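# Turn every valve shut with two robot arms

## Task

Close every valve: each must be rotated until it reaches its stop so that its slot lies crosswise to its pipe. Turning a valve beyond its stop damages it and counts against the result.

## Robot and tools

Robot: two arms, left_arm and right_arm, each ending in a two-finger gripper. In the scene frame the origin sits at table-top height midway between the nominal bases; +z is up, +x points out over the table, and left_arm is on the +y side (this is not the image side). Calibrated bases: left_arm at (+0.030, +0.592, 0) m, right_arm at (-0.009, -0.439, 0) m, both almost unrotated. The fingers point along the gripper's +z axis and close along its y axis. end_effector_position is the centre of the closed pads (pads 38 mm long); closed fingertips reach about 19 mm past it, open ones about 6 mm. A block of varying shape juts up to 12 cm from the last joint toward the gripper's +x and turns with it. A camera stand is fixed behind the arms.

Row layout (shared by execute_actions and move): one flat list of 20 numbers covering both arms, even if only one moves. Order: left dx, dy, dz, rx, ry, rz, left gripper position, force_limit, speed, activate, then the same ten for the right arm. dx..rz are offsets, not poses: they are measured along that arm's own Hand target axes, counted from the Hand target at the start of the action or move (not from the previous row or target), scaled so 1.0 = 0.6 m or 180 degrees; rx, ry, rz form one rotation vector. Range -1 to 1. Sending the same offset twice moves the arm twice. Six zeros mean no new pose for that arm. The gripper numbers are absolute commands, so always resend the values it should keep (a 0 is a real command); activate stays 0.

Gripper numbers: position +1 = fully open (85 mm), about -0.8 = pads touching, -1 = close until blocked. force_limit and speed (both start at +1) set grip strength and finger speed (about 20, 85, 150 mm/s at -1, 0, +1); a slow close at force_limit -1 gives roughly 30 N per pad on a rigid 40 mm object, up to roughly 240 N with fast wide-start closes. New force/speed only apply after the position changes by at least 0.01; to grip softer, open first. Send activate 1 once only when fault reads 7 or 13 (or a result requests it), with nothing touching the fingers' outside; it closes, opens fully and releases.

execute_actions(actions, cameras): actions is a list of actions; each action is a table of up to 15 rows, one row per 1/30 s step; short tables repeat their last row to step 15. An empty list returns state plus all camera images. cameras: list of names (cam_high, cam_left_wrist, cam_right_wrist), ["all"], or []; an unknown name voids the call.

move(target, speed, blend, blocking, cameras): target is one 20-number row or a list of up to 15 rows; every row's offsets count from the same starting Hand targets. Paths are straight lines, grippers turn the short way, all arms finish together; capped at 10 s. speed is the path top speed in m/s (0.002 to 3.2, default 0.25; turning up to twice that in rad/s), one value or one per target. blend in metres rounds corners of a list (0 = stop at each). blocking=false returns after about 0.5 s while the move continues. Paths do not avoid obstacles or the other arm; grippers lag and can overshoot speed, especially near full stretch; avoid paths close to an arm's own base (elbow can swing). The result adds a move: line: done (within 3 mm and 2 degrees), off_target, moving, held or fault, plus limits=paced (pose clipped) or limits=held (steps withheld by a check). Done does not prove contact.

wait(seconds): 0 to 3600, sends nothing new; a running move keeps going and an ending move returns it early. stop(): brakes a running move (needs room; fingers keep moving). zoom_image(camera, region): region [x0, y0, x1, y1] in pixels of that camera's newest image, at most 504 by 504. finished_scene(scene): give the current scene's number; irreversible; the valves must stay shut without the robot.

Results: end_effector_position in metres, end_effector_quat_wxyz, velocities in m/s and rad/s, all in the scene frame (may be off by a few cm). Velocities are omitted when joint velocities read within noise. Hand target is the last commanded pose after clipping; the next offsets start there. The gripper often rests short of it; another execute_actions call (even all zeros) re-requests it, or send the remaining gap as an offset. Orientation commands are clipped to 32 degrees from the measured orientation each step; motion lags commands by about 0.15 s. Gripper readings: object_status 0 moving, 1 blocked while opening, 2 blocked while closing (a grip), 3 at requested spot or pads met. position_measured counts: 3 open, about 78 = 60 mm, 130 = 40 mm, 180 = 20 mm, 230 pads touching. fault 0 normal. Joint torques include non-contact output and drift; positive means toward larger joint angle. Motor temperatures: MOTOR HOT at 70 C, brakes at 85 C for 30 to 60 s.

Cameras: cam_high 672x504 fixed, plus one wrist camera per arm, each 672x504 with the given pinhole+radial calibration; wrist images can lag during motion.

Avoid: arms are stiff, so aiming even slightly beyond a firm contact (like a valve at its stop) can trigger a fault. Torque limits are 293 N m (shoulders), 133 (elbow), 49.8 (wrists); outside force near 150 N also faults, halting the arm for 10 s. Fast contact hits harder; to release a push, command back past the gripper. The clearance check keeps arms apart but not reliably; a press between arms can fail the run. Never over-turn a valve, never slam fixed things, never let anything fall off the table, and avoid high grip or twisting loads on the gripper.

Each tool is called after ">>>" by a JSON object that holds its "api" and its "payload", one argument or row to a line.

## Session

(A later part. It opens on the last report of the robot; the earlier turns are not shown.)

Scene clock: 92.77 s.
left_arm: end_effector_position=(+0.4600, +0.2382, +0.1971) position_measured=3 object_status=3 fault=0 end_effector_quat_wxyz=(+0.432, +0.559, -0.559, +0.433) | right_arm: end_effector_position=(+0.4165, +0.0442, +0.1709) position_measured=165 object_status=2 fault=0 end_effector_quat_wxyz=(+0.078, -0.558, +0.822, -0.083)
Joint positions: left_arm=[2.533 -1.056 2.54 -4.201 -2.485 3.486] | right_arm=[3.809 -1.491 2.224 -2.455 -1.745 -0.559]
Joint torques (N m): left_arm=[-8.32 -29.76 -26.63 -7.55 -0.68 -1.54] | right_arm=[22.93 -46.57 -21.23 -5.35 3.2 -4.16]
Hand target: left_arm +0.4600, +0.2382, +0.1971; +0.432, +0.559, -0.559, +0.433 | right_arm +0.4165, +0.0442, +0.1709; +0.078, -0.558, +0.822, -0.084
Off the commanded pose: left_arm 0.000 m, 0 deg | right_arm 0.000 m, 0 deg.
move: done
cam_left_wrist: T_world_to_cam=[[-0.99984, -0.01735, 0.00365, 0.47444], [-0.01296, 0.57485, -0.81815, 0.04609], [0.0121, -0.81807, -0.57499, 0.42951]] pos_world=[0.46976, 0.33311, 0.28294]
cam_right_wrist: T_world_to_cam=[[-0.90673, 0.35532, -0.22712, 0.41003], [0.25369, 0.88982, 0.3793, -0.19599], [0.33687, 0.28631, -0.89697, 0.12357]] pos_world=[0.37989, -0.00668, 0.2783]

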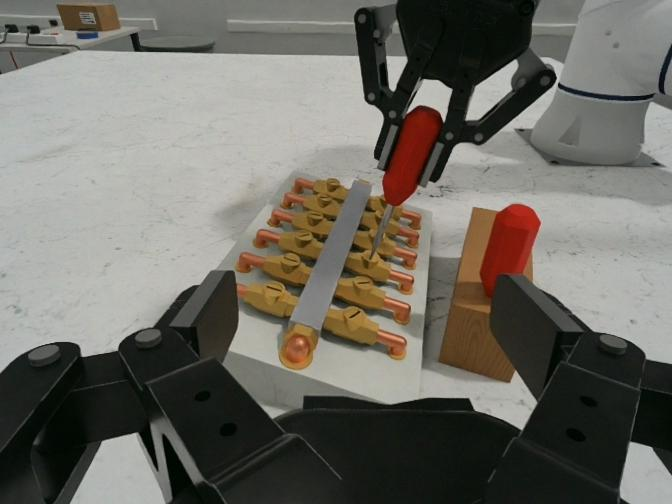

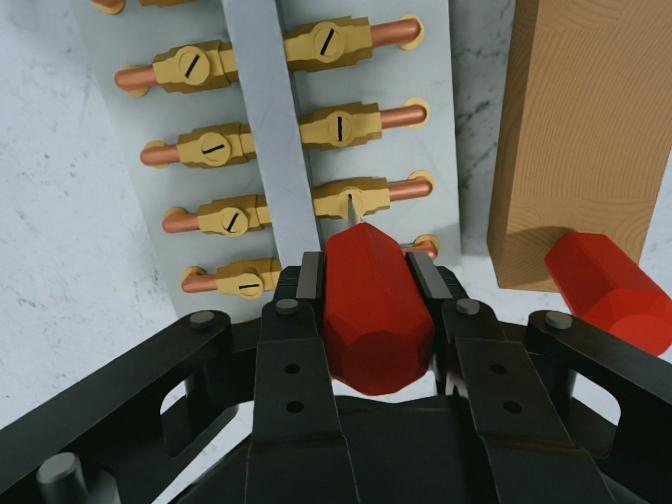

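>>> {"api": "move", "payload": {
  "target": [
    [0,0,0,0,0,0,1,1,1,0,0,0,0,0,0,0.02,-0.97,0.6,-1,0],
    [0,0,0,0,0,0,1,1,1,0,0,0,-0.0187,0,0,0.02,-0.97,0.6,-1,0],
    [0,0,0,0,0,0,1,1,1,0,0.0642,-0.0123,-0.0187,0,0,0.0867,-0.97,0.6,-1,0]
  ],
  "speed": [0.1,0.1,0.2],
  "cameras": ["cam_left_wrist","cam_right_wrist"]
}}

>>> {"api": "zoom_image", "payload": {
  "camera": "cam_right_wrist",
  "region": [335, 180, 365, 210]
}}

>>> {"api": "zoom_image", "payload": {
  "camera": "cam_left_wrist",
  "region": [350, 225, 390, 265]
}}

Scene clock: 95.93 s.
left_arm: end_effector_position=(+0.4600, +0.2382, +0.1971) position_measured=3 object_status=3 fault=0 end_effector_quat_wxyz=(+0.432, +0.559, -0.559, +0.433) | right_arm: end_effector_position=(+0.4067, +0.0064, +0.1821) position_measured=165 object_status=2 fault=0 end_effector_quat_wxyz=(+0.089, -0.442, +0.890, -0.072)
Joint positions: left_arm=[2.533 -1.056 2.54 -4.201 -2.485 3.486] | right_arm=[3.765 -1.564 2.278 -2.443 -1.739 -0.332]
Joint torques (N m): left_arm=[-8.34 -31.55 -26.08 -6.98 -0.16 -1.52] | right_arm=[-13.73 -55.6 -34.05 -11.87 2.33 0.58]
Hand target: left_arm +0.4600, +0.2382, +0.1971; +0.432, +0.559, -0.559, +0.433 | right_arm +0.4067, +0.0063, +0.1821; +0.089, -0.442, +0.890, -0.072
Off the commanded pose: left_arm 0.000 m, 0 deg | right_arm 0.000 m, 0 deg.
move: done
cam_left_wrist: T_world_to_cam=[[-0.99984, -0.01735, 0.00365, 0.47444], [-0.01296, 0.57485, -0.81815, 0.04609], [0.0121, -0.81807, -0.57499, 0.42951]] pos_world=[0.46976, 0.33311, 0.28294]
cam_right_wrist: T_world_to_cam=[[-0.77761, 0.59272, -0.20978, 0.35989], [0.46888, 0.76896, 0.43457, -0.26086], [0.41889, 0.23957, -0.87586, 0.11089]] pos_world=[0.35572, -0.03929, 0.28598]

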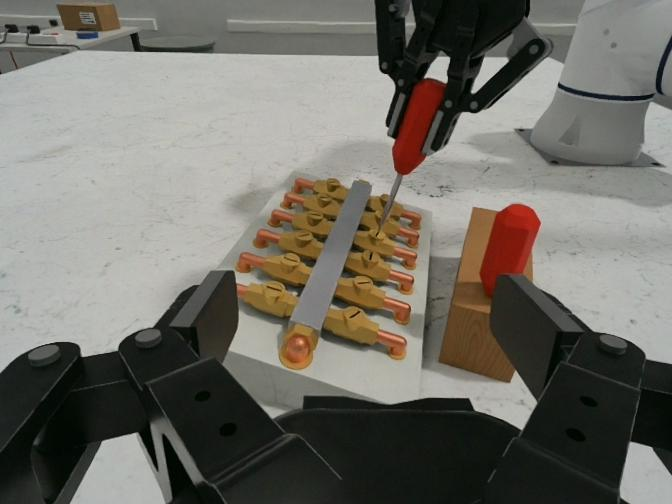

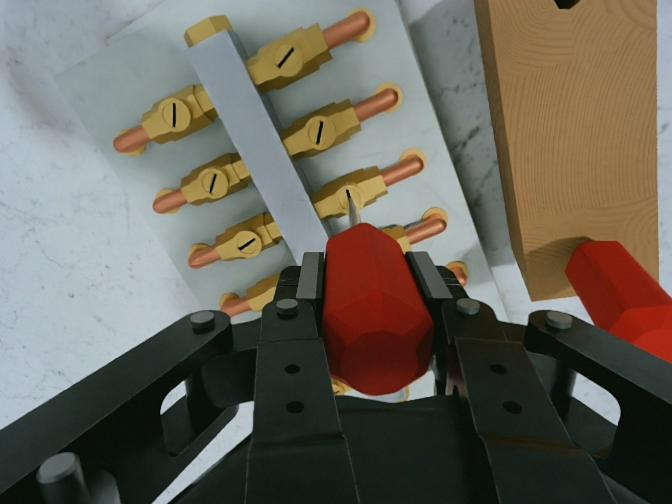

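Scaled by 16.800 from the camera's image (finer frame: 960x720).

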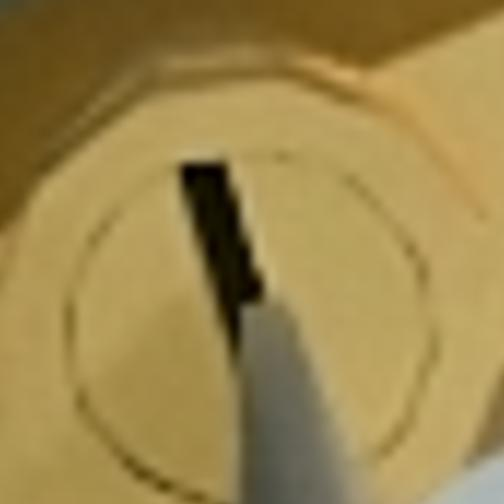

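Scaled by 12.600 from the camera's image (finer frame: 960x720).

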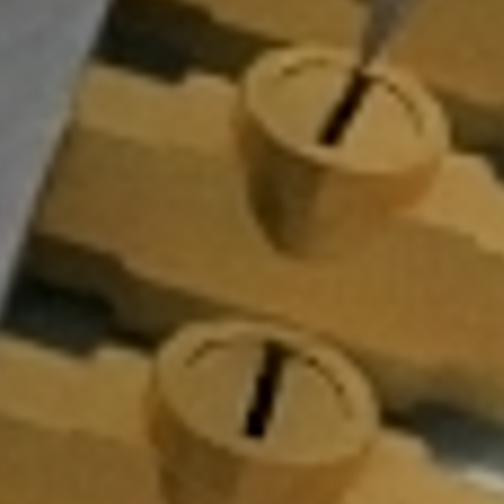

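>>> {"api": "move", "payload": {
  "target": [0,0,0,0,0,0,1,1,1,0,-0.0004,-0.0018,0.0120,0,0,0,-0.97,0.6,-1,0],
  "speed": 0.06,
  "cameras": ["cam_left_wrist","cam_right_wrist"]
}}

>>> {"api": "zoom_image", "payload": {
  "camera": "cam_right_wrist",
  "region": [335, 180, 365, 210]
}}

>>> {"api": "zoom_image", "payload": {
  "camera": "cam_left_wrist",
  "region": [360, 220, 390, 250]
}}

Scene clock: 97.00 s.
left_arm: end_effector_position=(+0.4600, +0.2382, +0.1971) position_measured=3 object_status=3 fault=0 end_effector_quat_wxyz=(+0.432, +0.559, -0.559, +0.433) | right_arm: end_effector_position=(+0.4092, +0.0055, +0.1755) position_measured=165 object_status=2 fault=0 end_effector_quat_wxyz=(+0.089, -0.442, +0.890, -0.072)
Joint positions: left_arm=[2.533 -1.056 2.54 -4.201 -2.485 3.486] | right_arm=[3.761 -1.553 2.283 -2.459 -1.738 -0.335]
Joint torques (N m): left_arm=[-10.57 -28.12 -26.95 -7.91 -0.35 -2.29] | right_arm=[-14.55 -28.38 -34.55 -11.75 2.31 -2.73]
Hand target: left_arm +0.4600, +0.2382, +0.1971; +0.432, +0.559, -0.559, +0.433 | right_arm +0.4093, +0.0055, +0.1753; +0.089, -0.442, +0.890, -0.072
Off the commanded pose: left_arm 0.000 m, 0 deg | right_arm 0.000 m, 0 deg.
move: done
cam_left_wrist: T_world_to_cam=[[-0.99984, -0.01735, 0.00365, 0.47444], [-0.01296, 0.57485, -0.81815, 0.04609], [0.0121, -0.81807, -0.57499, 0.42951]] pos_world=[0.46976, 0.33311, 0.28294]
cam_right_wrist: T_world_to_cam=[[-0.77738, 0.59304, -0.20974, 0.36091], [0.46919, 0.76874, 0.43463, -0.25861], [0.41898, 0.23946, -0.87585, 0.10423]] pos_world=[0.35822, -0.04019, 0.27938]

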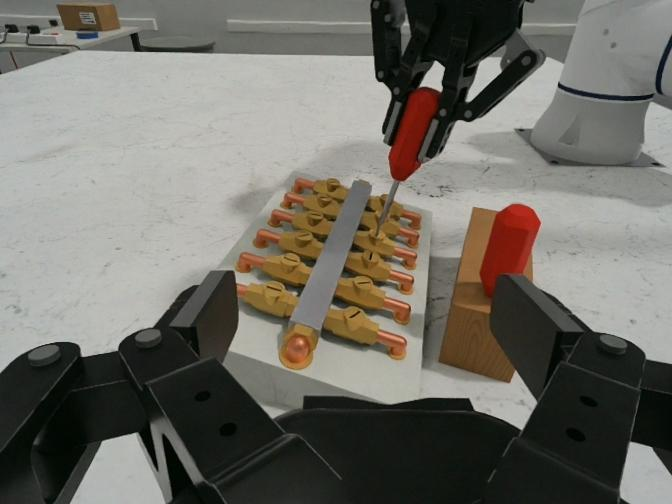

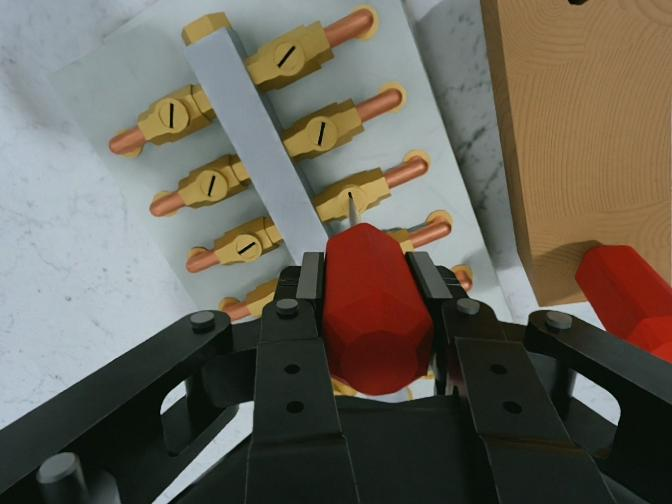

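Scaled by 16.800 from the camera's image (finer frame: 960x720).

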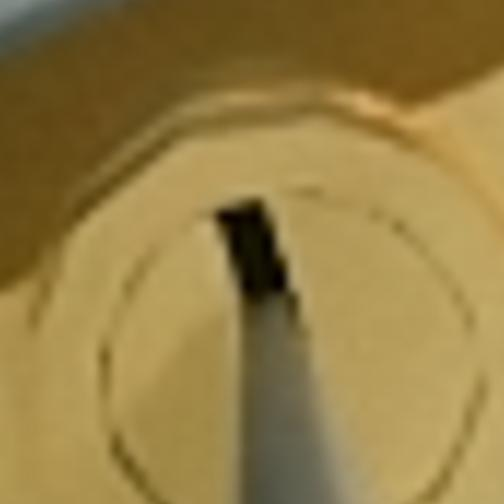

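Scaled by 16.800 from the camera's image (finer frame: 960x720).

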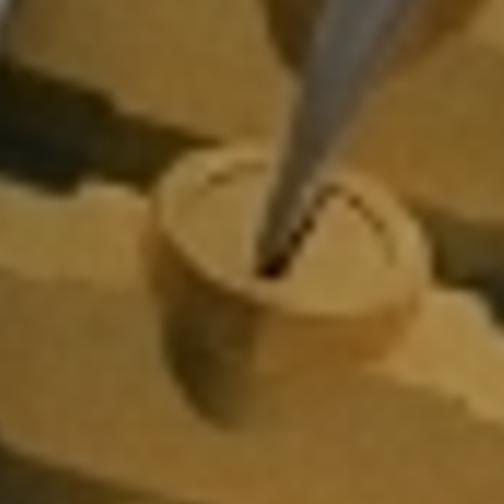

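>>> {"api": "move", "payload": {
  "target": [0,0,0,0,0,0,1,1,1,0,0,0,0.0028,0,0,0,-0.97,0.6,-1,0],
  "speed": 0.03
}}

>>> {"api": "move", "payload": {
  "target": [0,0,0,0,0,0,1,1,1,0,0,0,0.001,0,0,0,-0.97,0.6,-1,0],
  "speed": 0.015,
  "cameras": ["cam_left_wrist","cam_right_wrist"]
}}

>>> {"api": "zoom_image", "payload": {
  "camera": "cam_right_wrist",
  "region": [335, 180, 365, 210]
}}

>>> {"api": "zoom_image", "payload": {
  "camera": "cam_left_wrist",
  "region": [360, 220, 390, 250]
}}

Scene clock: 97.73 s.
left_arm: end_effector_position=(+0.4600, +0.2382, +0.1971) position_measured=3 object_status=3 fault=0 end_effector_quat_wxyz=(+0.432, +0.559, -0.559, +0.433) | right_arm: end_effector_position=(+0.4096, +0.0054, +0.1738) position_measured=165 object_status=2 fault=0 end_effector_quat_wxyz=(+0.089, -0.442, +0.890, -0.072)
Joint positions: left_arm=[2.533 -1.056 2.54 -4.201 -2.485 3.486] | right_arm=[3.761 -1.55 2.284 -2.463 -1.738 -0.336]
Joint torques (N m): left_arm=[-7.28 -30.93 -25.12 -7.57 -0.81 -1.9] | right_arm=[-16.28 -27.67 -32.85 -11.3 2.08 -2.69]
Hand target: left_arm +0.4600, +0.2382, +0.1971; +0.432, +0.559, -0.559, +0.433 | right_arm +0.4096, +0.0054, +0.1737; +0.089, -0.442, +0.890, -0.072
Off the commanded pose: left_arm 0.000 m, 0 deg | right_arm 0.000 m, 0 deg.
move: done

Scene clock: 98.23 s.
left_arm: end_effector_position=(+0.4600, +0.2382, +0.1971) position_measured=3 object_status=3 fault=0 end_effector_quat_wxyz=(+0.432, +0.559, -0.559, +0.433) | right_arm: end_effector_position=(+0.4098, +0.0054, +0.1732) position_measured=165 object_status=2 fault=0 end_effector_quat_wxyz=(+0.089, -0.442, +0.890, -0.072)
Joint positions: left_arm=[2.533 -1.056 2.54 -4.201 -2.485 3.486] | right_arm=[3.761 -1.549 2.284 -2.464 -1.738 -0.336]
Joint torques (N m): left_arm=[-11.36 -27.87 -25.8 -7.35 -0.82 -2.05] | right_arm=[-22.92 -4.71 -14.28 -5.52 1.24 -2.82]
Hand target: left_arm +0.4600, +0.2382, +0.1971; +0.432, +0.559, -0.559, +0.433 | right_arm +0.4098, +0.0054, +0.1731; +0.089, -0.442, +0.890, -0.072
Off the commanded pose: left_arm 0.000 m, 0 deg | right_arm 0.000 m, 0 deg.
move: done
cam_left_wrist: T_world_to_cam=[[-0.99984, -0.01735, 0.00365, 0.47444], [-0.01296, 0.57485, -0.81815, 0.04609], [0.0121, -0.81807, -0.57499, 0.42951]] pos_world=[0.46976, 0.33311, 0.28294]
cam_right_wrist: T_world_to_cam=[[-0.77736, 0.59305, -0.20977, 0.36095], [0.46912, 0.7687, 0.43477, -0.25783], [0.41909, 0.23957, -0.87577, 0.10193]] pos_world=[0.35882, -0.04029, 0.27709]

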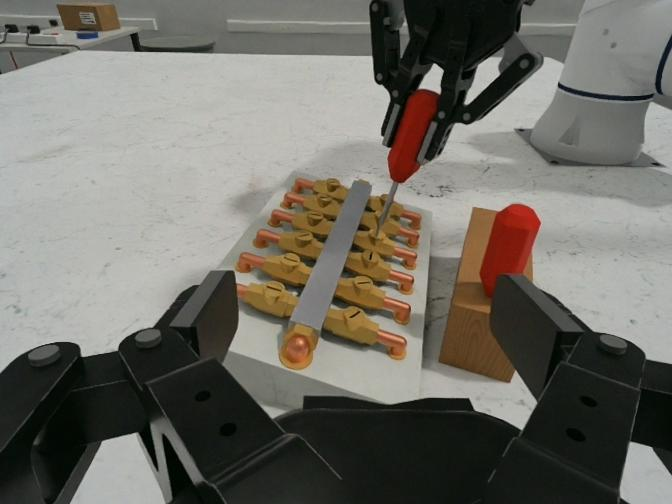

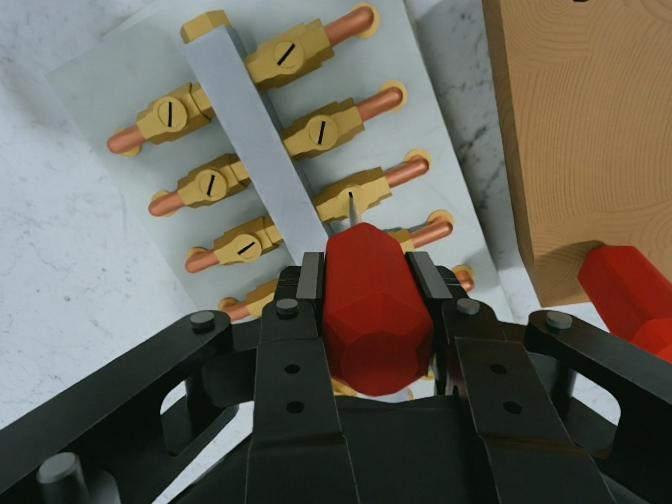

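Scaled by 16.800 from the camera's image (finer frame: 960x720).

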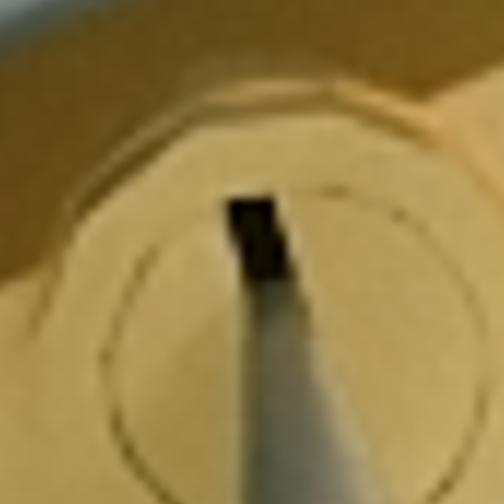

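Scaled by 16.800 from the camera's image (finer frame: 960x720).

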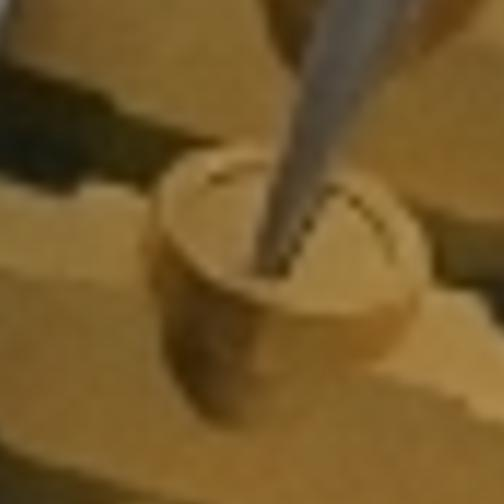

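>>> {"api": "move", "payload": {
  "target": [
    [0,0,0,0,0,0,1,1,1,0,0,0,-0.0015,0,0,0,-0.97,0.6,-1,0],
    [0,0,0,0,0,0,1,1,1,0,0.0001,0.0004,-0.0015,0,0,0,-0.97,0.6,-1,0],
    [0,0,0,0,0,0,1,1,1,0,0.0001,0.0004,0.0001,0,0,0,-0.97,0.6,-1,0]
  ],
  "speed": 0.02,
  "cameras": ["cam_left_wrist","cam_right_wrist"]
}}

>>> {"api": "zoom_image", "payload": {
  "camera": "cam_right_wrist",
  "region": [335, 180, 365, 210]
}}

>>> {"api": "zoom_image", "payload": {
  "camera": "cam_left_wrist",
  "region": [360, 220, 390, 250]
}}

Scene clock: 99.03 s.
left_arm: end_effector_position=(+0.4600, +0.2382, +0.1971) position_measured=3 object_status=3 fault=0 end_effector_quat_wxyz=(+0.432, +0.559, -0.559, +0.433) | right_arm: end_effector_position=(+0.4096, +0.0055, +0.1732) position_measured=165 object_status=2 fault=0 end_effector_quat_wxyz=(+0.089, -0.442, +0.890, -0.072)
Joint positions: left_arm=[2.533 -1.056 2.54 -4.201 -2.485 3.486] | right_arm=[3.761 -1.549 2.284 -2.464 -1.738 -0.336]
Joint torques (N m): left_arm=[-11.39 -31.01 -25.9 -7.63 -0.19 -2.79] | right_arm=[4.14 -4.37 -14.1 -5.22 -2.06 0.82]
Hand target: left_arm +0.4600, +0.2382, +0.1971; +0.432, +0.559, -0.559, +0.433 | right_arm +0.4095, +0.0054, +0.1730; +0.089, -0.442, +0.890, -0.072
Off the commanded pose: left_arm 0.000 m, 0 deg | right_arm 0.000 m, 0 deg.
move: done
cam_left_wrist: T_world_to_cam=[[-0.99984, -0.01735, 0.00365, 0.47444], [-0.01296, 0.57485, -0.81815, 0.04609], [0.0121, -0.81807, -0.57499, 0.42951]] pos_world=[0.46976, 0.33311, 0.28294]
cam_right_wrist: T_world_to_cam=[[-0.77734, 0.59307, -0.20978, 0.36073], [0.46908, 0.76866, 0.43489, -0.25783], [0.41917, 0.23965, -0.87571, 0.10196]] pos_world=[0.35862, -0.04019, 0.27709]

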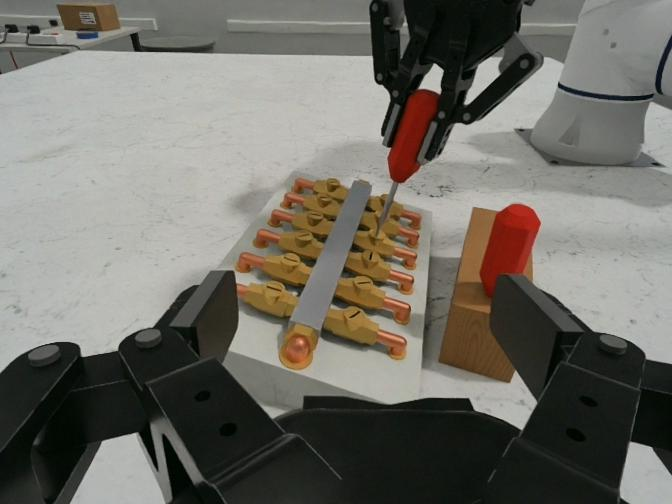

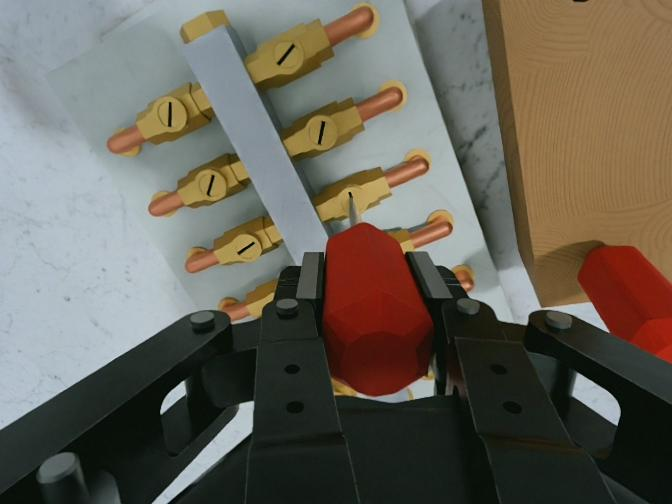

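Scaled by 16.800 from the camera's image (finer frame: 960x720).

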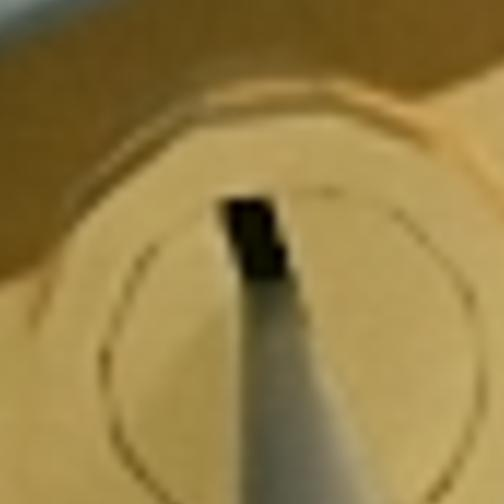

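Scaled by 16.800 from the camera's image (finer frame: 960x720).

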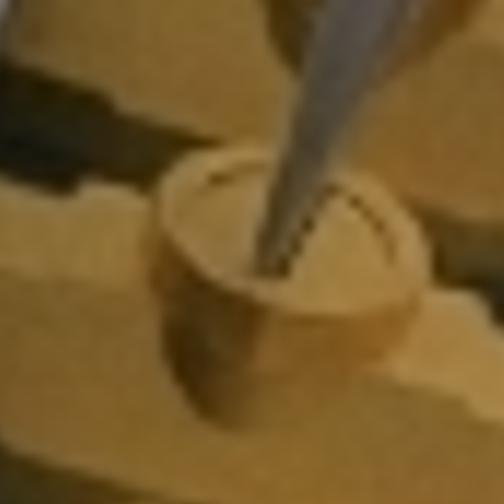

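>>> {"api": "move", "payload": {
  "target": [
    [0,0,0,0,0,0,1,1,1,0,0,0,-0.0022,0,0,0,-0.97,0.6,-1,0],
    [0,0,0,0,0,0,1,1,1,0,-0.0002,0.0007,-0.0022,0,0,0,-0.97,0.6,-1,0],
    [0,0,0,0,0,0,1,1,1,0,-0.0002,0.0007,-0.0002,0,0,0,-0.97,0.6,-1,0]
  ],
  "speed": 0.02,
  "cameras": ["cam_left_wrist","cam_right_wrist"]
}}

>>> {"api": "zoom_image", "payload": {
  "camera": "cam_right_wrist",
  "region": [335, 180, 365, 210]
}}

>>> {"api": "zoom_image", "payload": {
  "camera": "cam_left_wrist",
  "region": [360, 220, 390, 250]
}}

Scene clock: 99.97 s.
left_arm: end_effector_position=(+0.4600, +0.2382, +0.1971) position_measured=3 object_status=3 fault=0 end_effector_quat_wxyz=(+0.432, +0.559, -0.559, +0.433) | right_arm: end_effector_position=(+0.4093, +0.0058, +0.1732) position_measured=165 object_status=2 fault=0 end_effector_quat_wxyz=(+0.089, -0.442, +0.890, -0.072) end_effector_velocity=(+0.001, +0.002, +0.001) end_effector_angular_velocity=(+0.004, -0.004, +0.002)
Joint positions: left_arm=[2.533 -1.056 2.54 -4.201 -2.485 3.486] | right_arm=[3.762 -1.549 2.284 -2.464 -1.738 -0.335]
Joint velocities: left_arm=[within noise] | right_arm=[0.001 0.001 -0.002 -0.005 0.001 -0.001]
Joint torques (N m): left_arm=[-10.45 -28.93 -26.25 -7.72 -1.03 -2.1] | right_arm=[13.68 -28.36 -41.11 -10.65 -0.14 0.96]
Hand target: left_arm +0.4600, +0.2382, +0.1971; +0.432, +0.559, -0.559, +0.433 | right_arm +0.4093, +0.0058, +0.1730; +0.089, -0.442, +0.890, -0.072
Off the commanded pose: left_arm 0.000 m, 0 deg | right_arm 0.000 m, 0 deg.
move: done
cam_left_wrist: T_world_to_cam=[[-0.99984, -0.01735, 0.00365, 0.47444], [-0.01296, 0.57485, -0.81815, 0.04609], [0.0121, -0.81807, -0.57499, 0.42951]] pos_world=[0.46976, 0.33311, 0.28294]
cam_right_wrist: T_world_to_cam=[[-0.77738, 0.59304, -0.20974, 0.36032], [0.46919, 0.76874, 0.43463, -0.25788], [0.41898, 0.23946, -0.87585, 0.10211]] pos_world=[0.35832, -0.03989, 0.27709]

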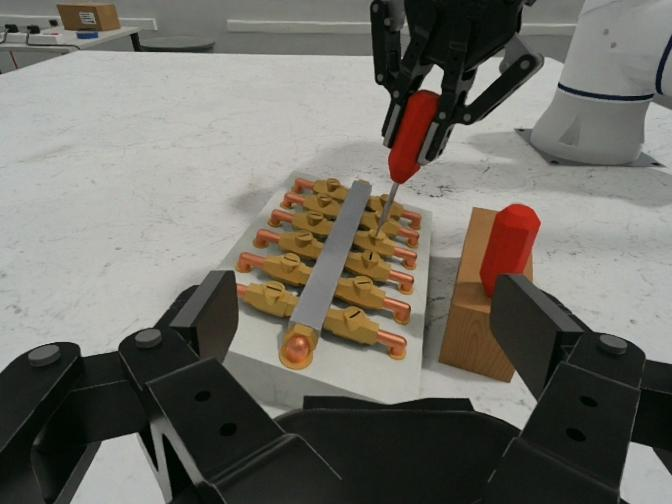

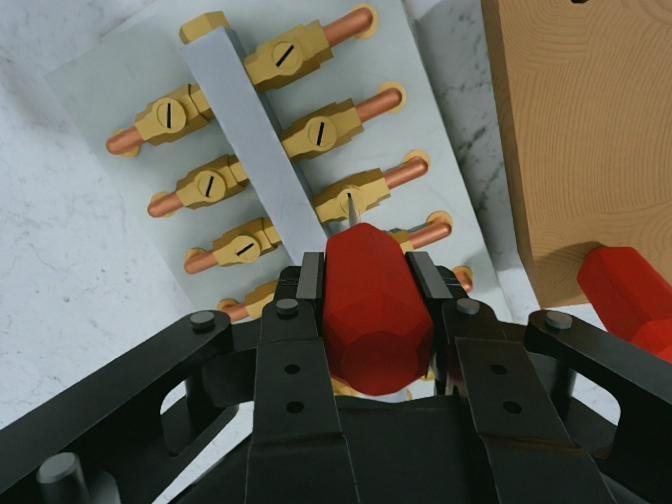

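Scaled by 16.800 from the camera's image (finer frame: 960x720).

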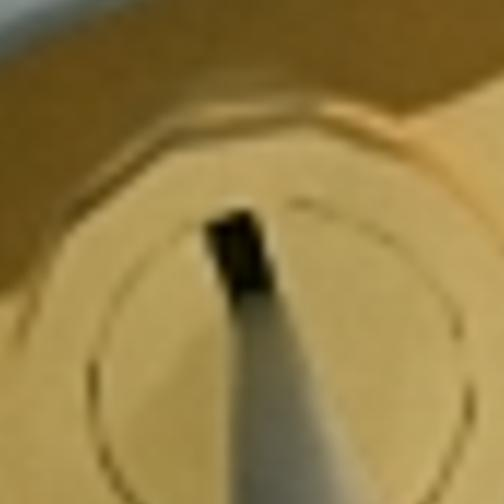

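Scaled by 16.800 from the camera's image (finer frame: 960x720).

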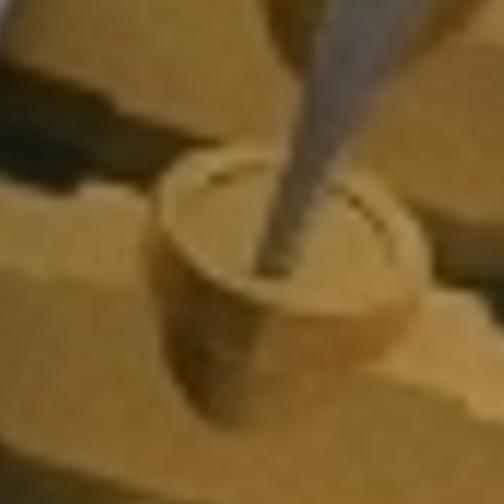

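>>> {"api": "move", "payload": {
  "target": [0,0,0,0,0,0,1,1,1,0,0,0,0.001,0,0,0,-0.97,0.6,-1,0],
  "speed": 0.015
}}

>>> {"api": "move", "payload": {
  "target": [0,0,0,0,0,0,1,1,1,0,0,0,0.001,0,0,0,-0.97,0.6,-1,0],
  "speed": 0.015,
  "cameras": ["cam_left_wrist","cam_right_wrist"]
}}

>>> {"api": "zoom_image", "payload": {
  "camera": "cam_right_wrist",
  "region": [335, 180, 365, 210]
}}

>>> {"api": "zoom_image", "payload": {
  "camera": "cam_left_wrist",
  "region": [360, 220, 390, 250]
}}

Scene clock: 100.73 s.
left_arm: end_effector_position=(+0.4600, +0.2382, +0.1971) position_measured=3 object_status=3 fault=0 end_effector_quat_wxyz=(+0.432, +0.559, -0.559, +0.433) | right_arm: end_effector_position=(+0.4094, +0.0058, +0.1725) position_measured=165 object_status=2 fault=0 end_effector_quat_wxyz=(+0.089, -0.442, +0.890, -0.072)
Joint positions: left_arm=[2.533 -1.056 2.54 -4.201 -2.485 3.486] | right_arm=[3.762 -1.548 2.285 -2.466 -1.738 -0.335]
Joint torques (N m): left_arm=[-12.63 -30.08 -27.54 -7.83 -0.72 -2.09] | right_arm=[-10.81 -23.94 -25.71 -8.22 2.58 -2.89]
Hand target: left_arm +0.4600, +0.2382, +0.1971; +0.432, +0.559, -0.559, +0.433 | right_arm +0.4094, +0.0058, +0.1725; +0.089, -0.442, +0.890, -0.072
Off the commanded pose: left_arm 0.000 m, 0 deg | right_arm 0.000 m, 0 deg.
move: done

Scene clock: 101.23 s.
left_arm: end_effector_position=(+0.4600, +0.2382, +0.1971) position_measured=3 object_status=3 fault=0 end_effector_quat_wxyz=(+0.432, +0.559, -0.559, +0.433) | right_arm: end_effector_position=(+0.4095, +0.0058, +0.1719) position_measured=165 object_status=2 fault=0 end_effector_quat_wxyz=(+0.089, -0.442, +0.890, -0.072)
Joint positions: left_arm=[2.533 -1.056 2.54 -4.201 -2.485 3.486] | right_arm=[3.761 -1.547 2.285 -2.467 -1.738 -0.335]
Joint torques (N m): left_arm=[-10.69 -30.83 -25.8 -8.12 -0.53 -1.85] | right_arm=[-15.91 -14.06 -20.07 -6.94 3.39 -2.55]
Hand target: left_arm +0.4600, +0.2382, +0.1971; +0.432, +0.559, -0.559, +0.433 | right_arm +0.4095, +0.0057, +0.1719; +0.089, -0.442, +0.890, -0.072
Off the commanded pose: left_arm 0.000 m, 0 deg | right_arm 0.000 m, 0 deg.
move: done
cam_left_wrist: T_world_to_cam=[[-0.99984, -0.01735, 0.00365, 0.47444], [-0.01296, 0.57485, -0.81815, 0.04609], [0.0121, -0.81807, -0.57499, 0.42951]] pos_world=[0.46976, 0.33311, 0.28294]
cam_right_wrist: T_world_to_cam=[[-0.7774, 0.59302, -0.20969, 0.36028], [0.46915, 0.76872, 0.43469, -0.25747], [0.41897, 0.23956, -0.87583, 0.10084]] pos_world=[0.35862, -0.03989, 0.27579]

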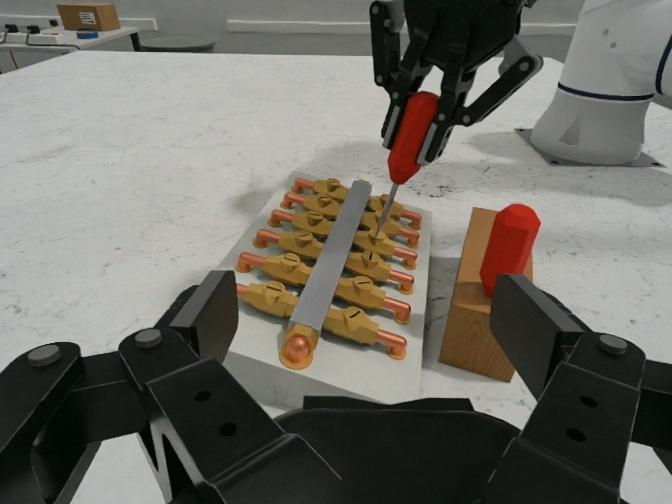

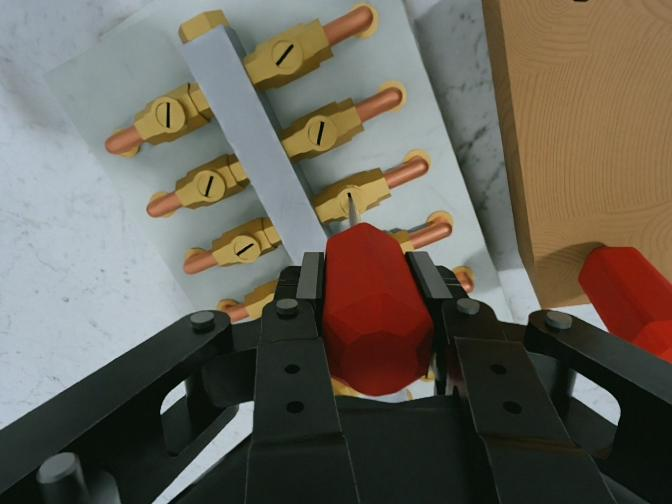

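Scaled by 16.800 from the camera's image (finer frame: 960x720).

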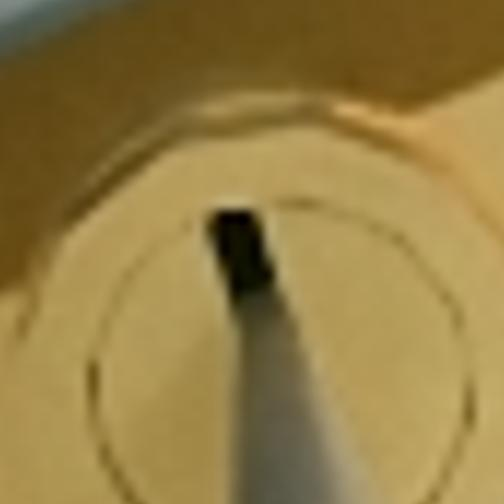

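Scaled by 16.800 from the camera's image (finer frame: 960x720).

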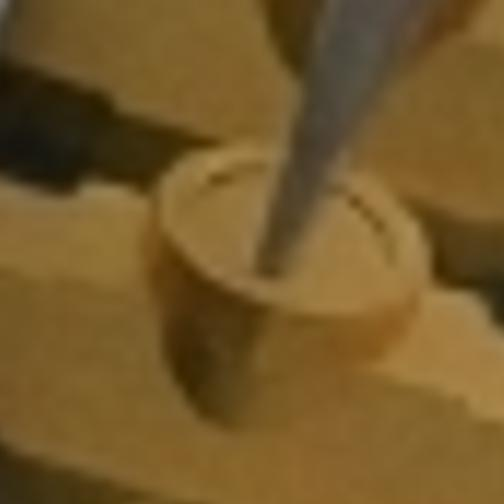

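>>> {"api": "move", "payload": {
  "target": [0,0,0,0,0,0,1,1,1,0,0.0004,0.0009,-0.0004,0,0,-0.0444,-0.97,0.6,-1,0],
  "speed": 0.05,
  "cameras": ["cam_left_wrist","cam_right_wrist"]
}}

>>> {"api": "zoom_image", "payload": {
  "camera": "cam_right_wrist",
  "region": [335, 180, 365, 210]
}}

>>> {"api": "zoom_image", "payload": {
  "camera": "cam_left_wrist",
  "region": [360, 220, 390, 250]
}}

Scene clock: 103.67 s.
left_arm: end_effector_position=(+0.4600, +0.2382, +0.1971) position_measured=3 object_status=3 fault=0 end_effector_quat_wxyz=(+0.432, +0.559, -0.559, +0.433) | right_arm: end_effector_position=(+0.4089, +0.0059, +0.1720) position_measured=165 object_status=2 fault=0 end_effector_quat_wxyz=(+0.084, -0.503, +0.857, -0.078) end_effector_velocity=(+0.001, +0.000, +0.000) end_effector_angular_velocity=(-0.001, +0.000, +0.004)
Joint positions: left_arm=[2.533 -1.056 2.54 -4.201 -2.485 3.486] | right_arm=[3.762 -1.548 2.286 -2.467 -1.738 -0.473]
Joint velocities: left_arm=[within noise] | right_arm=[-0.001 0 0 0 0 -0.005]
Joint torques (N m): left_arm=[-8.64 -33 -24.71 -7.09 -0.7 -2.04] | right_arm=[19.38 -60.13 -33.93 0.42 1.92 -3.63]
Hand target: left_arm +0.4600, +0.2382, +0.1971; +0.432, +0.559, -0.559, +0.433 | right_arm +0.4089, +0.0059, +0.1720; +0.084, -0.503, +0.857, -0.078
Off the commanded pose: left_arm 0.000 m, 0 deg | right_arm 0.000 m, 0 deg.
move: done
cam_left_wrist: T_world_to_cam=[[-0.99984, -0.01735, 0.00365, 0.47444], [-0.01296, 0.57485, -0.81815, 0.04609], [0.0121, -0.81807, -0.57499, 0.42951]] pos_world=[0.46976, 0.33311, 0.28294]
cam_right_wrist: T_world_to_cam=[[-0.85137, 0.47588, -0.2207, 0.39255], [0.36305, 0.83823, 0.4069, -0.20948], [0.37863, 0.2663, -0.88641, 0.11938]] pos_world=[0.36506, -0.043, 0.27769]

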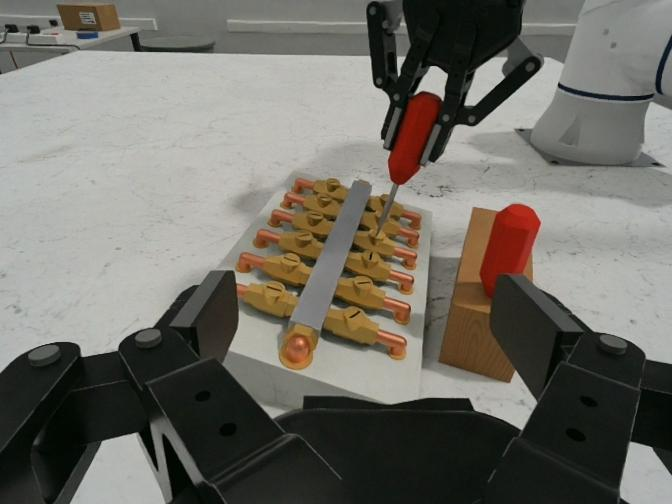

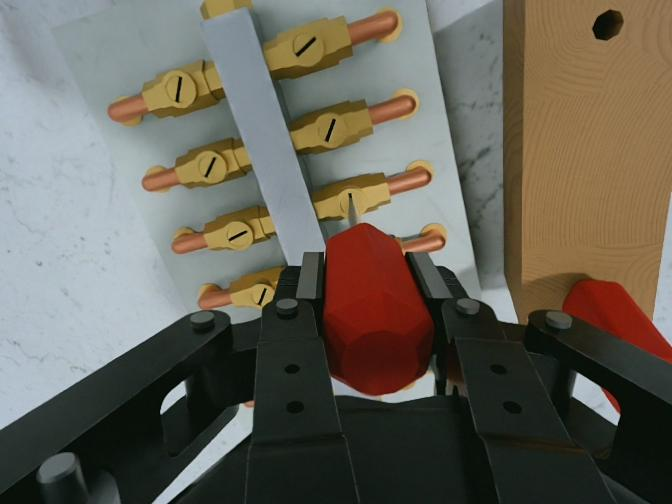

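Scaled by 16.800 from the camera's image (finer frame: 960x720).

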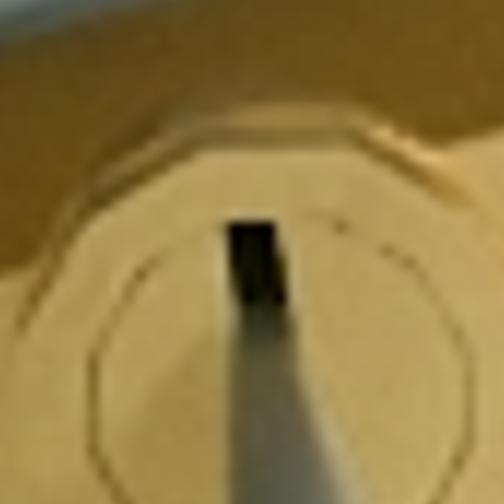

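Scaled by 16.800 from the camera's image (finer frame: 960x720).

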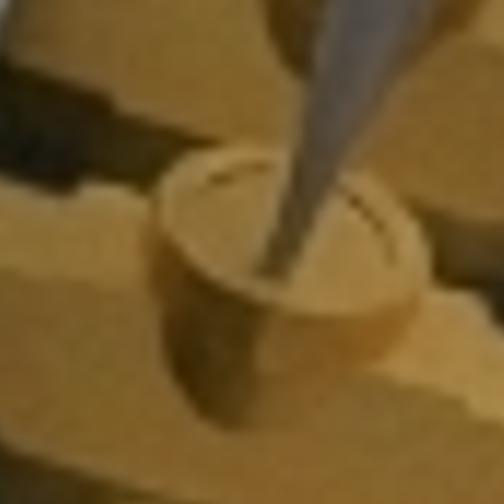

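>>> {"api": "move", "payload": {
  "target": [0,0,0,0,0,0,1,1,1,0,0.0003,0.0007,0,0,0,-0.0333,-0.97,0.6,-1,0],
  "speed": 0.05
}}

>>> {"api": "move", "payload": {
  "target": [0,0,0,0,0,0,1,1,1,0,0.0001,0.0002,0,0,0,-0.0111,-0.97,0.6,-1,0],
  "speed": 0.05,
  "cameras": ["cam_left_wrist","cam_right_wrist"]
}}

>>> {"api": "zoom_image", "payload": {
  "camera": "cam_right_wrist",
  "region": [335, 180, 365, 210]
}}

>>> {"api": "zoom_image", "payload": {
  "camera": "cam_left_wrist",
  "region": [360, 220, 390, 250]
}}

Scene clock: 105.30 s.
left_arm: end_effector_position=(+0.4600, +0.2382, +0.1971) position_measured=3 object_status=3 fault=0 end_effector_quat_wxyz=(+0.432, +0.559, -0.559, +0.433) | right_arm: end_effector_position=(+0.4085, +0.0059, +0.1719) position_measured=165 object_status=2 fault=0 end_effector_quat_wxyz=(+0.080, -0.547, +0.829, -0.082)
Joint positions: left_arm=[2.533 -1.056 2.54 -4.201 -2.485 3.486] | right_arm=[3.763 -1.548 2.286 -2.467 -1.738 -0.577]
Joint torques (N m): left_arm=[-8.59 -32.57 -26.27 -7.15 -0.63 -1.49] | right_arm=[19.96 -59.55 -32.61 -9.12 1.65 -3.1]
Hand target: left_arm +0.4600, +0.2382, +0.1971; +0.432, +0.559, -0.559, +0.433 | right_arm +0.4085, +0.0059, +0.1719; +0.080, -0.547, +0.829, -0.082
Off the commanded pose: left_arm 0.000 m, 0 deg | right_arm 0.000 m, 0 deg.
move: done

Scene clock: 106.10 s.
left_arm: end_effector_position=(+0.4600, +0.2382, +0.1971) position_measured=3 object_status=3 fault=0 end_effector_quat_wxyz=(+0.432, +0.559, -0.559, +0.433) | right_arm: end_effector_position=(+0.4083, +0.0059, +0.1718) position_measured=165 object_status=2 fault=0 end_effector_quat_wxyz=(+0.078, -0.561, +0.820, -0.084)
Joint positions: left_arm=[2.533 -1.056 2.54 -4.201 -2.485 3.486] | right_arm=[3.763 -1.548 2.286 -2.467 -1.738 -0.612]
Joint torques (N m): left_arm=[-10.38 -32.14 -25.3 -7.7 -0.08 -1.94] | right_arm=[20.79 -57.77 -32.83 -9.12 2.95 -3.67]
Hand target: left_arm +0.4600, +0.2382, +0.1971; +0.432, +0.559, -0.559, +0.433 | right_arm +0.4083, +0.0059, +0.1718; +0.078, -0.561, +0.820, -0.084
Off the commanded pose: left_arm 0.000 m, 0 deg | right_arm 0.000 m, 0 deg.
move: done
cam_left_wrist: T_world_to_cam=[[-0.99984, -0.01735, 0.00365, 0.47444], [-0.01296, 0.57485, -0.81815, 0.04609], [0.0121, -0.81807, -0.57499, 0.42951]] pos_world=[0.46976, 0.33311, 0.28294]
cam_right_wrist: T_world_to_cam=[[-0.90907, 0.34915, -0.22735, 0.41749], [0.24805, 0.89197, 0.37797, -0.15769], [0.33476, 0.28721, -0.89747, 0.13914]] pos_world=[0.37207, -0.04507, 0.2794]

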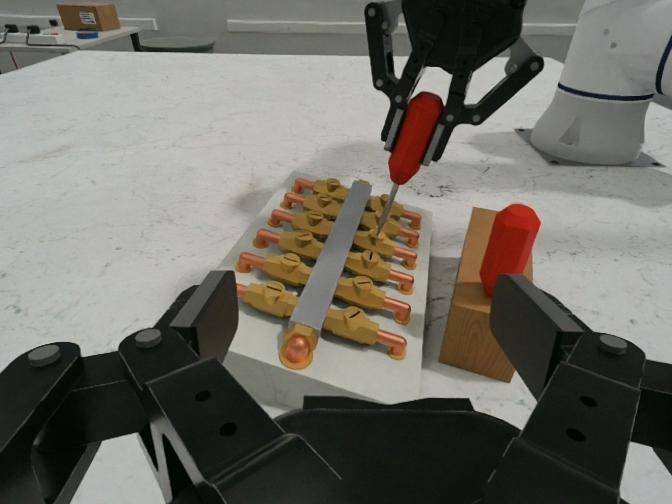

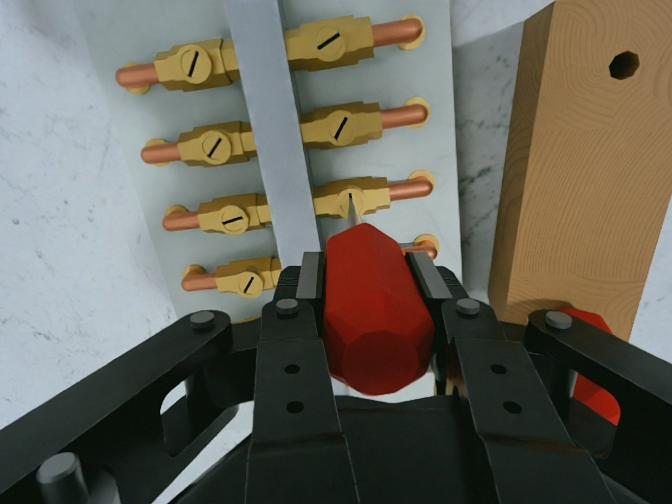

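Scaled by 16.800 from the camera's image (finer frame: 960x720).

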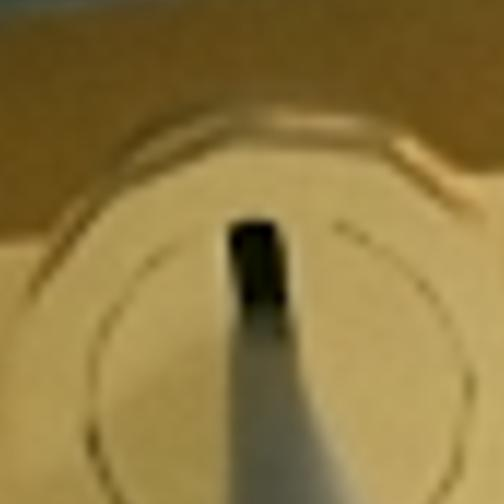

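Scaled by 16.800 from the camera's image (finer frame: 960x720).

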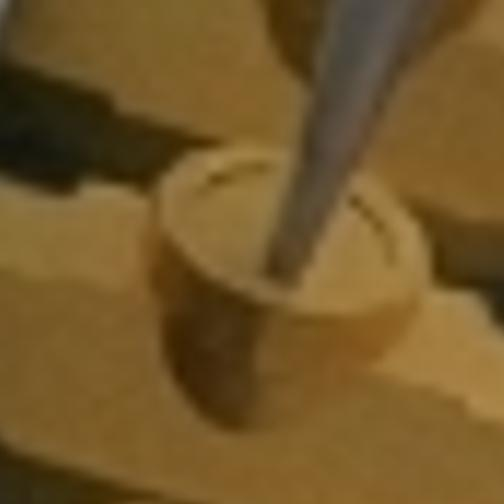

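>>> {"api": "move", "payload": {
  "target": [0,0,0,0,0,0,1,1,1,0,0.0001,0.0002,0,0,0,-0.0111,-0.97,0.6,-1,0],
  "speed": 0.05,
  "cameras": ["cam_left_wrist","cam_right_wrist"]
}}

>>> {"api": "zoom_image", "payload": {
  "camera": "cam_right_wrist",
  "region": [335, 180, 365, 210]
}}

>>> {"api": "zoom_image", "payload": {
  "camera": "cam_left_wrist",
  "region": [360, 220, 390, 250]
}}

Scene clock: 107.10 s.
left_arm: end_effector_position=(+0.4600, +0.2382, +0.1971) position_measured=3 object_status=3 fault=0 end_effector_quat_wxyz=(+0.432, +0.559, -0.559, +0.433) | right_arm: end_effector_position=(+0.4082, +0.0059, +0.1718) position_measured=165 object_status=2 fault=0 end_effector_quat_wxyz=(+0.077, -0.575, +0.810, -0.085)
Joint positions: left_arm=[2.533 -1.056 2.54 -4.201 -2.485 3.486] | right_arm=[3.763 -1.548 2.286 -2.467 -1.738 -0.647]
Joint torques (N m): left_arm=[-6.63 -30.9 -25.29 -7.62 -0.55 -2.09] | right_arm=[20.2 -53.94 -32.43 -8.67 3.16 -4.57]
Hand target: left_arm +0.4600, +0.2382, +0.1971; +0.432, +0.559, -0.559, +0.433 | right_arm +0.4082, +0.0059, +0.1718; +0.077, -0.575, +0.810, -0.085
Off the commanded pose: left_arm 0.000 m, 0 deg | right_arm 0.000 m, 0 deg.
move: done
cam_left_wrist: T_world_to_cam=[[-0.99984, -0.01735, 0.00365, 0.47444], [-0.01296, 0.57485, -0.81815, 0.04609], [0.0121, -0.81807, -0.57499, 0.42951]] pos_world=[0.46976, 0.33311, 0.28294]
cam_right_wrist: T_world_to_cam=[[-0.92078, 0.31632, -0.22827, 0.42249], [0.21826, 0.90278, 0.37062, -0.14426], [0.32331, 0.29144, -0.90029, 0.14425]] pos_world=[0.37387, -0.04545, 0.27977]

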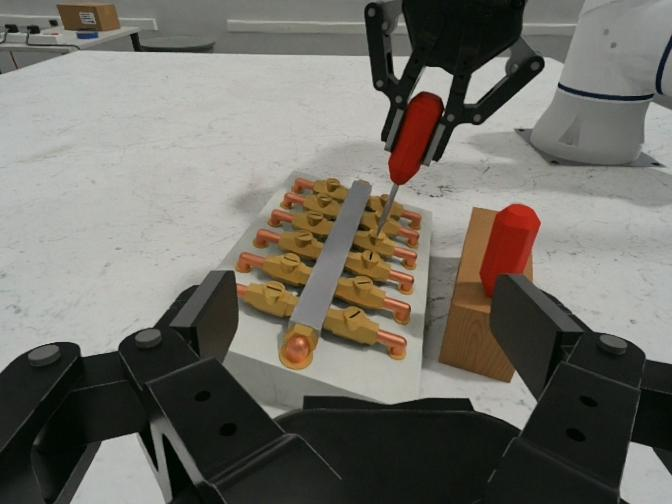

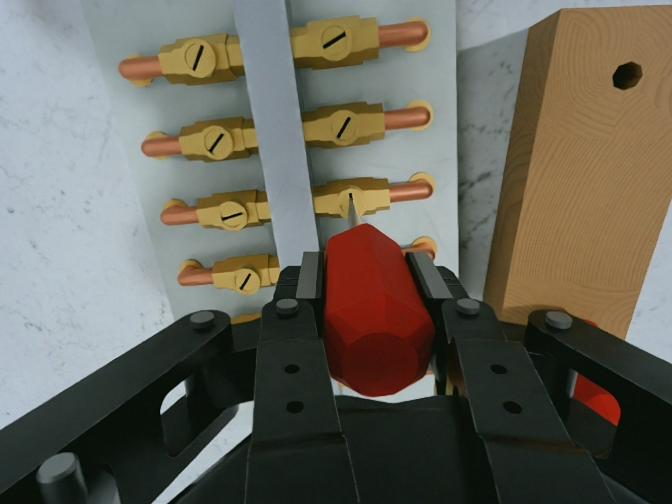

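Scaled by 16.800 from the camera's image (finer frame: 960x720).

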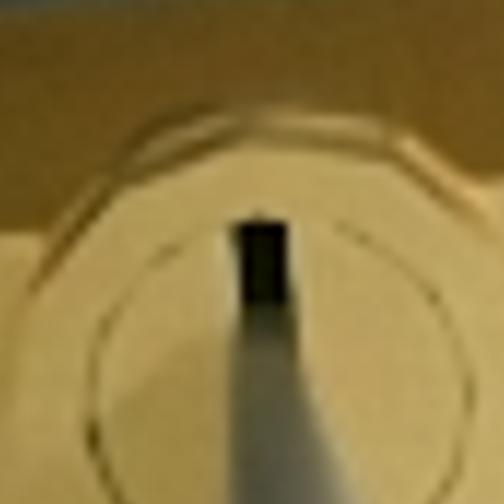

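Scaled by 16.800 from the camera's image (finer frame: 960x720).

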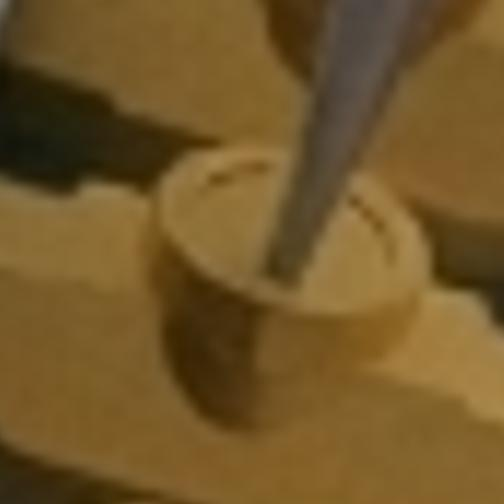

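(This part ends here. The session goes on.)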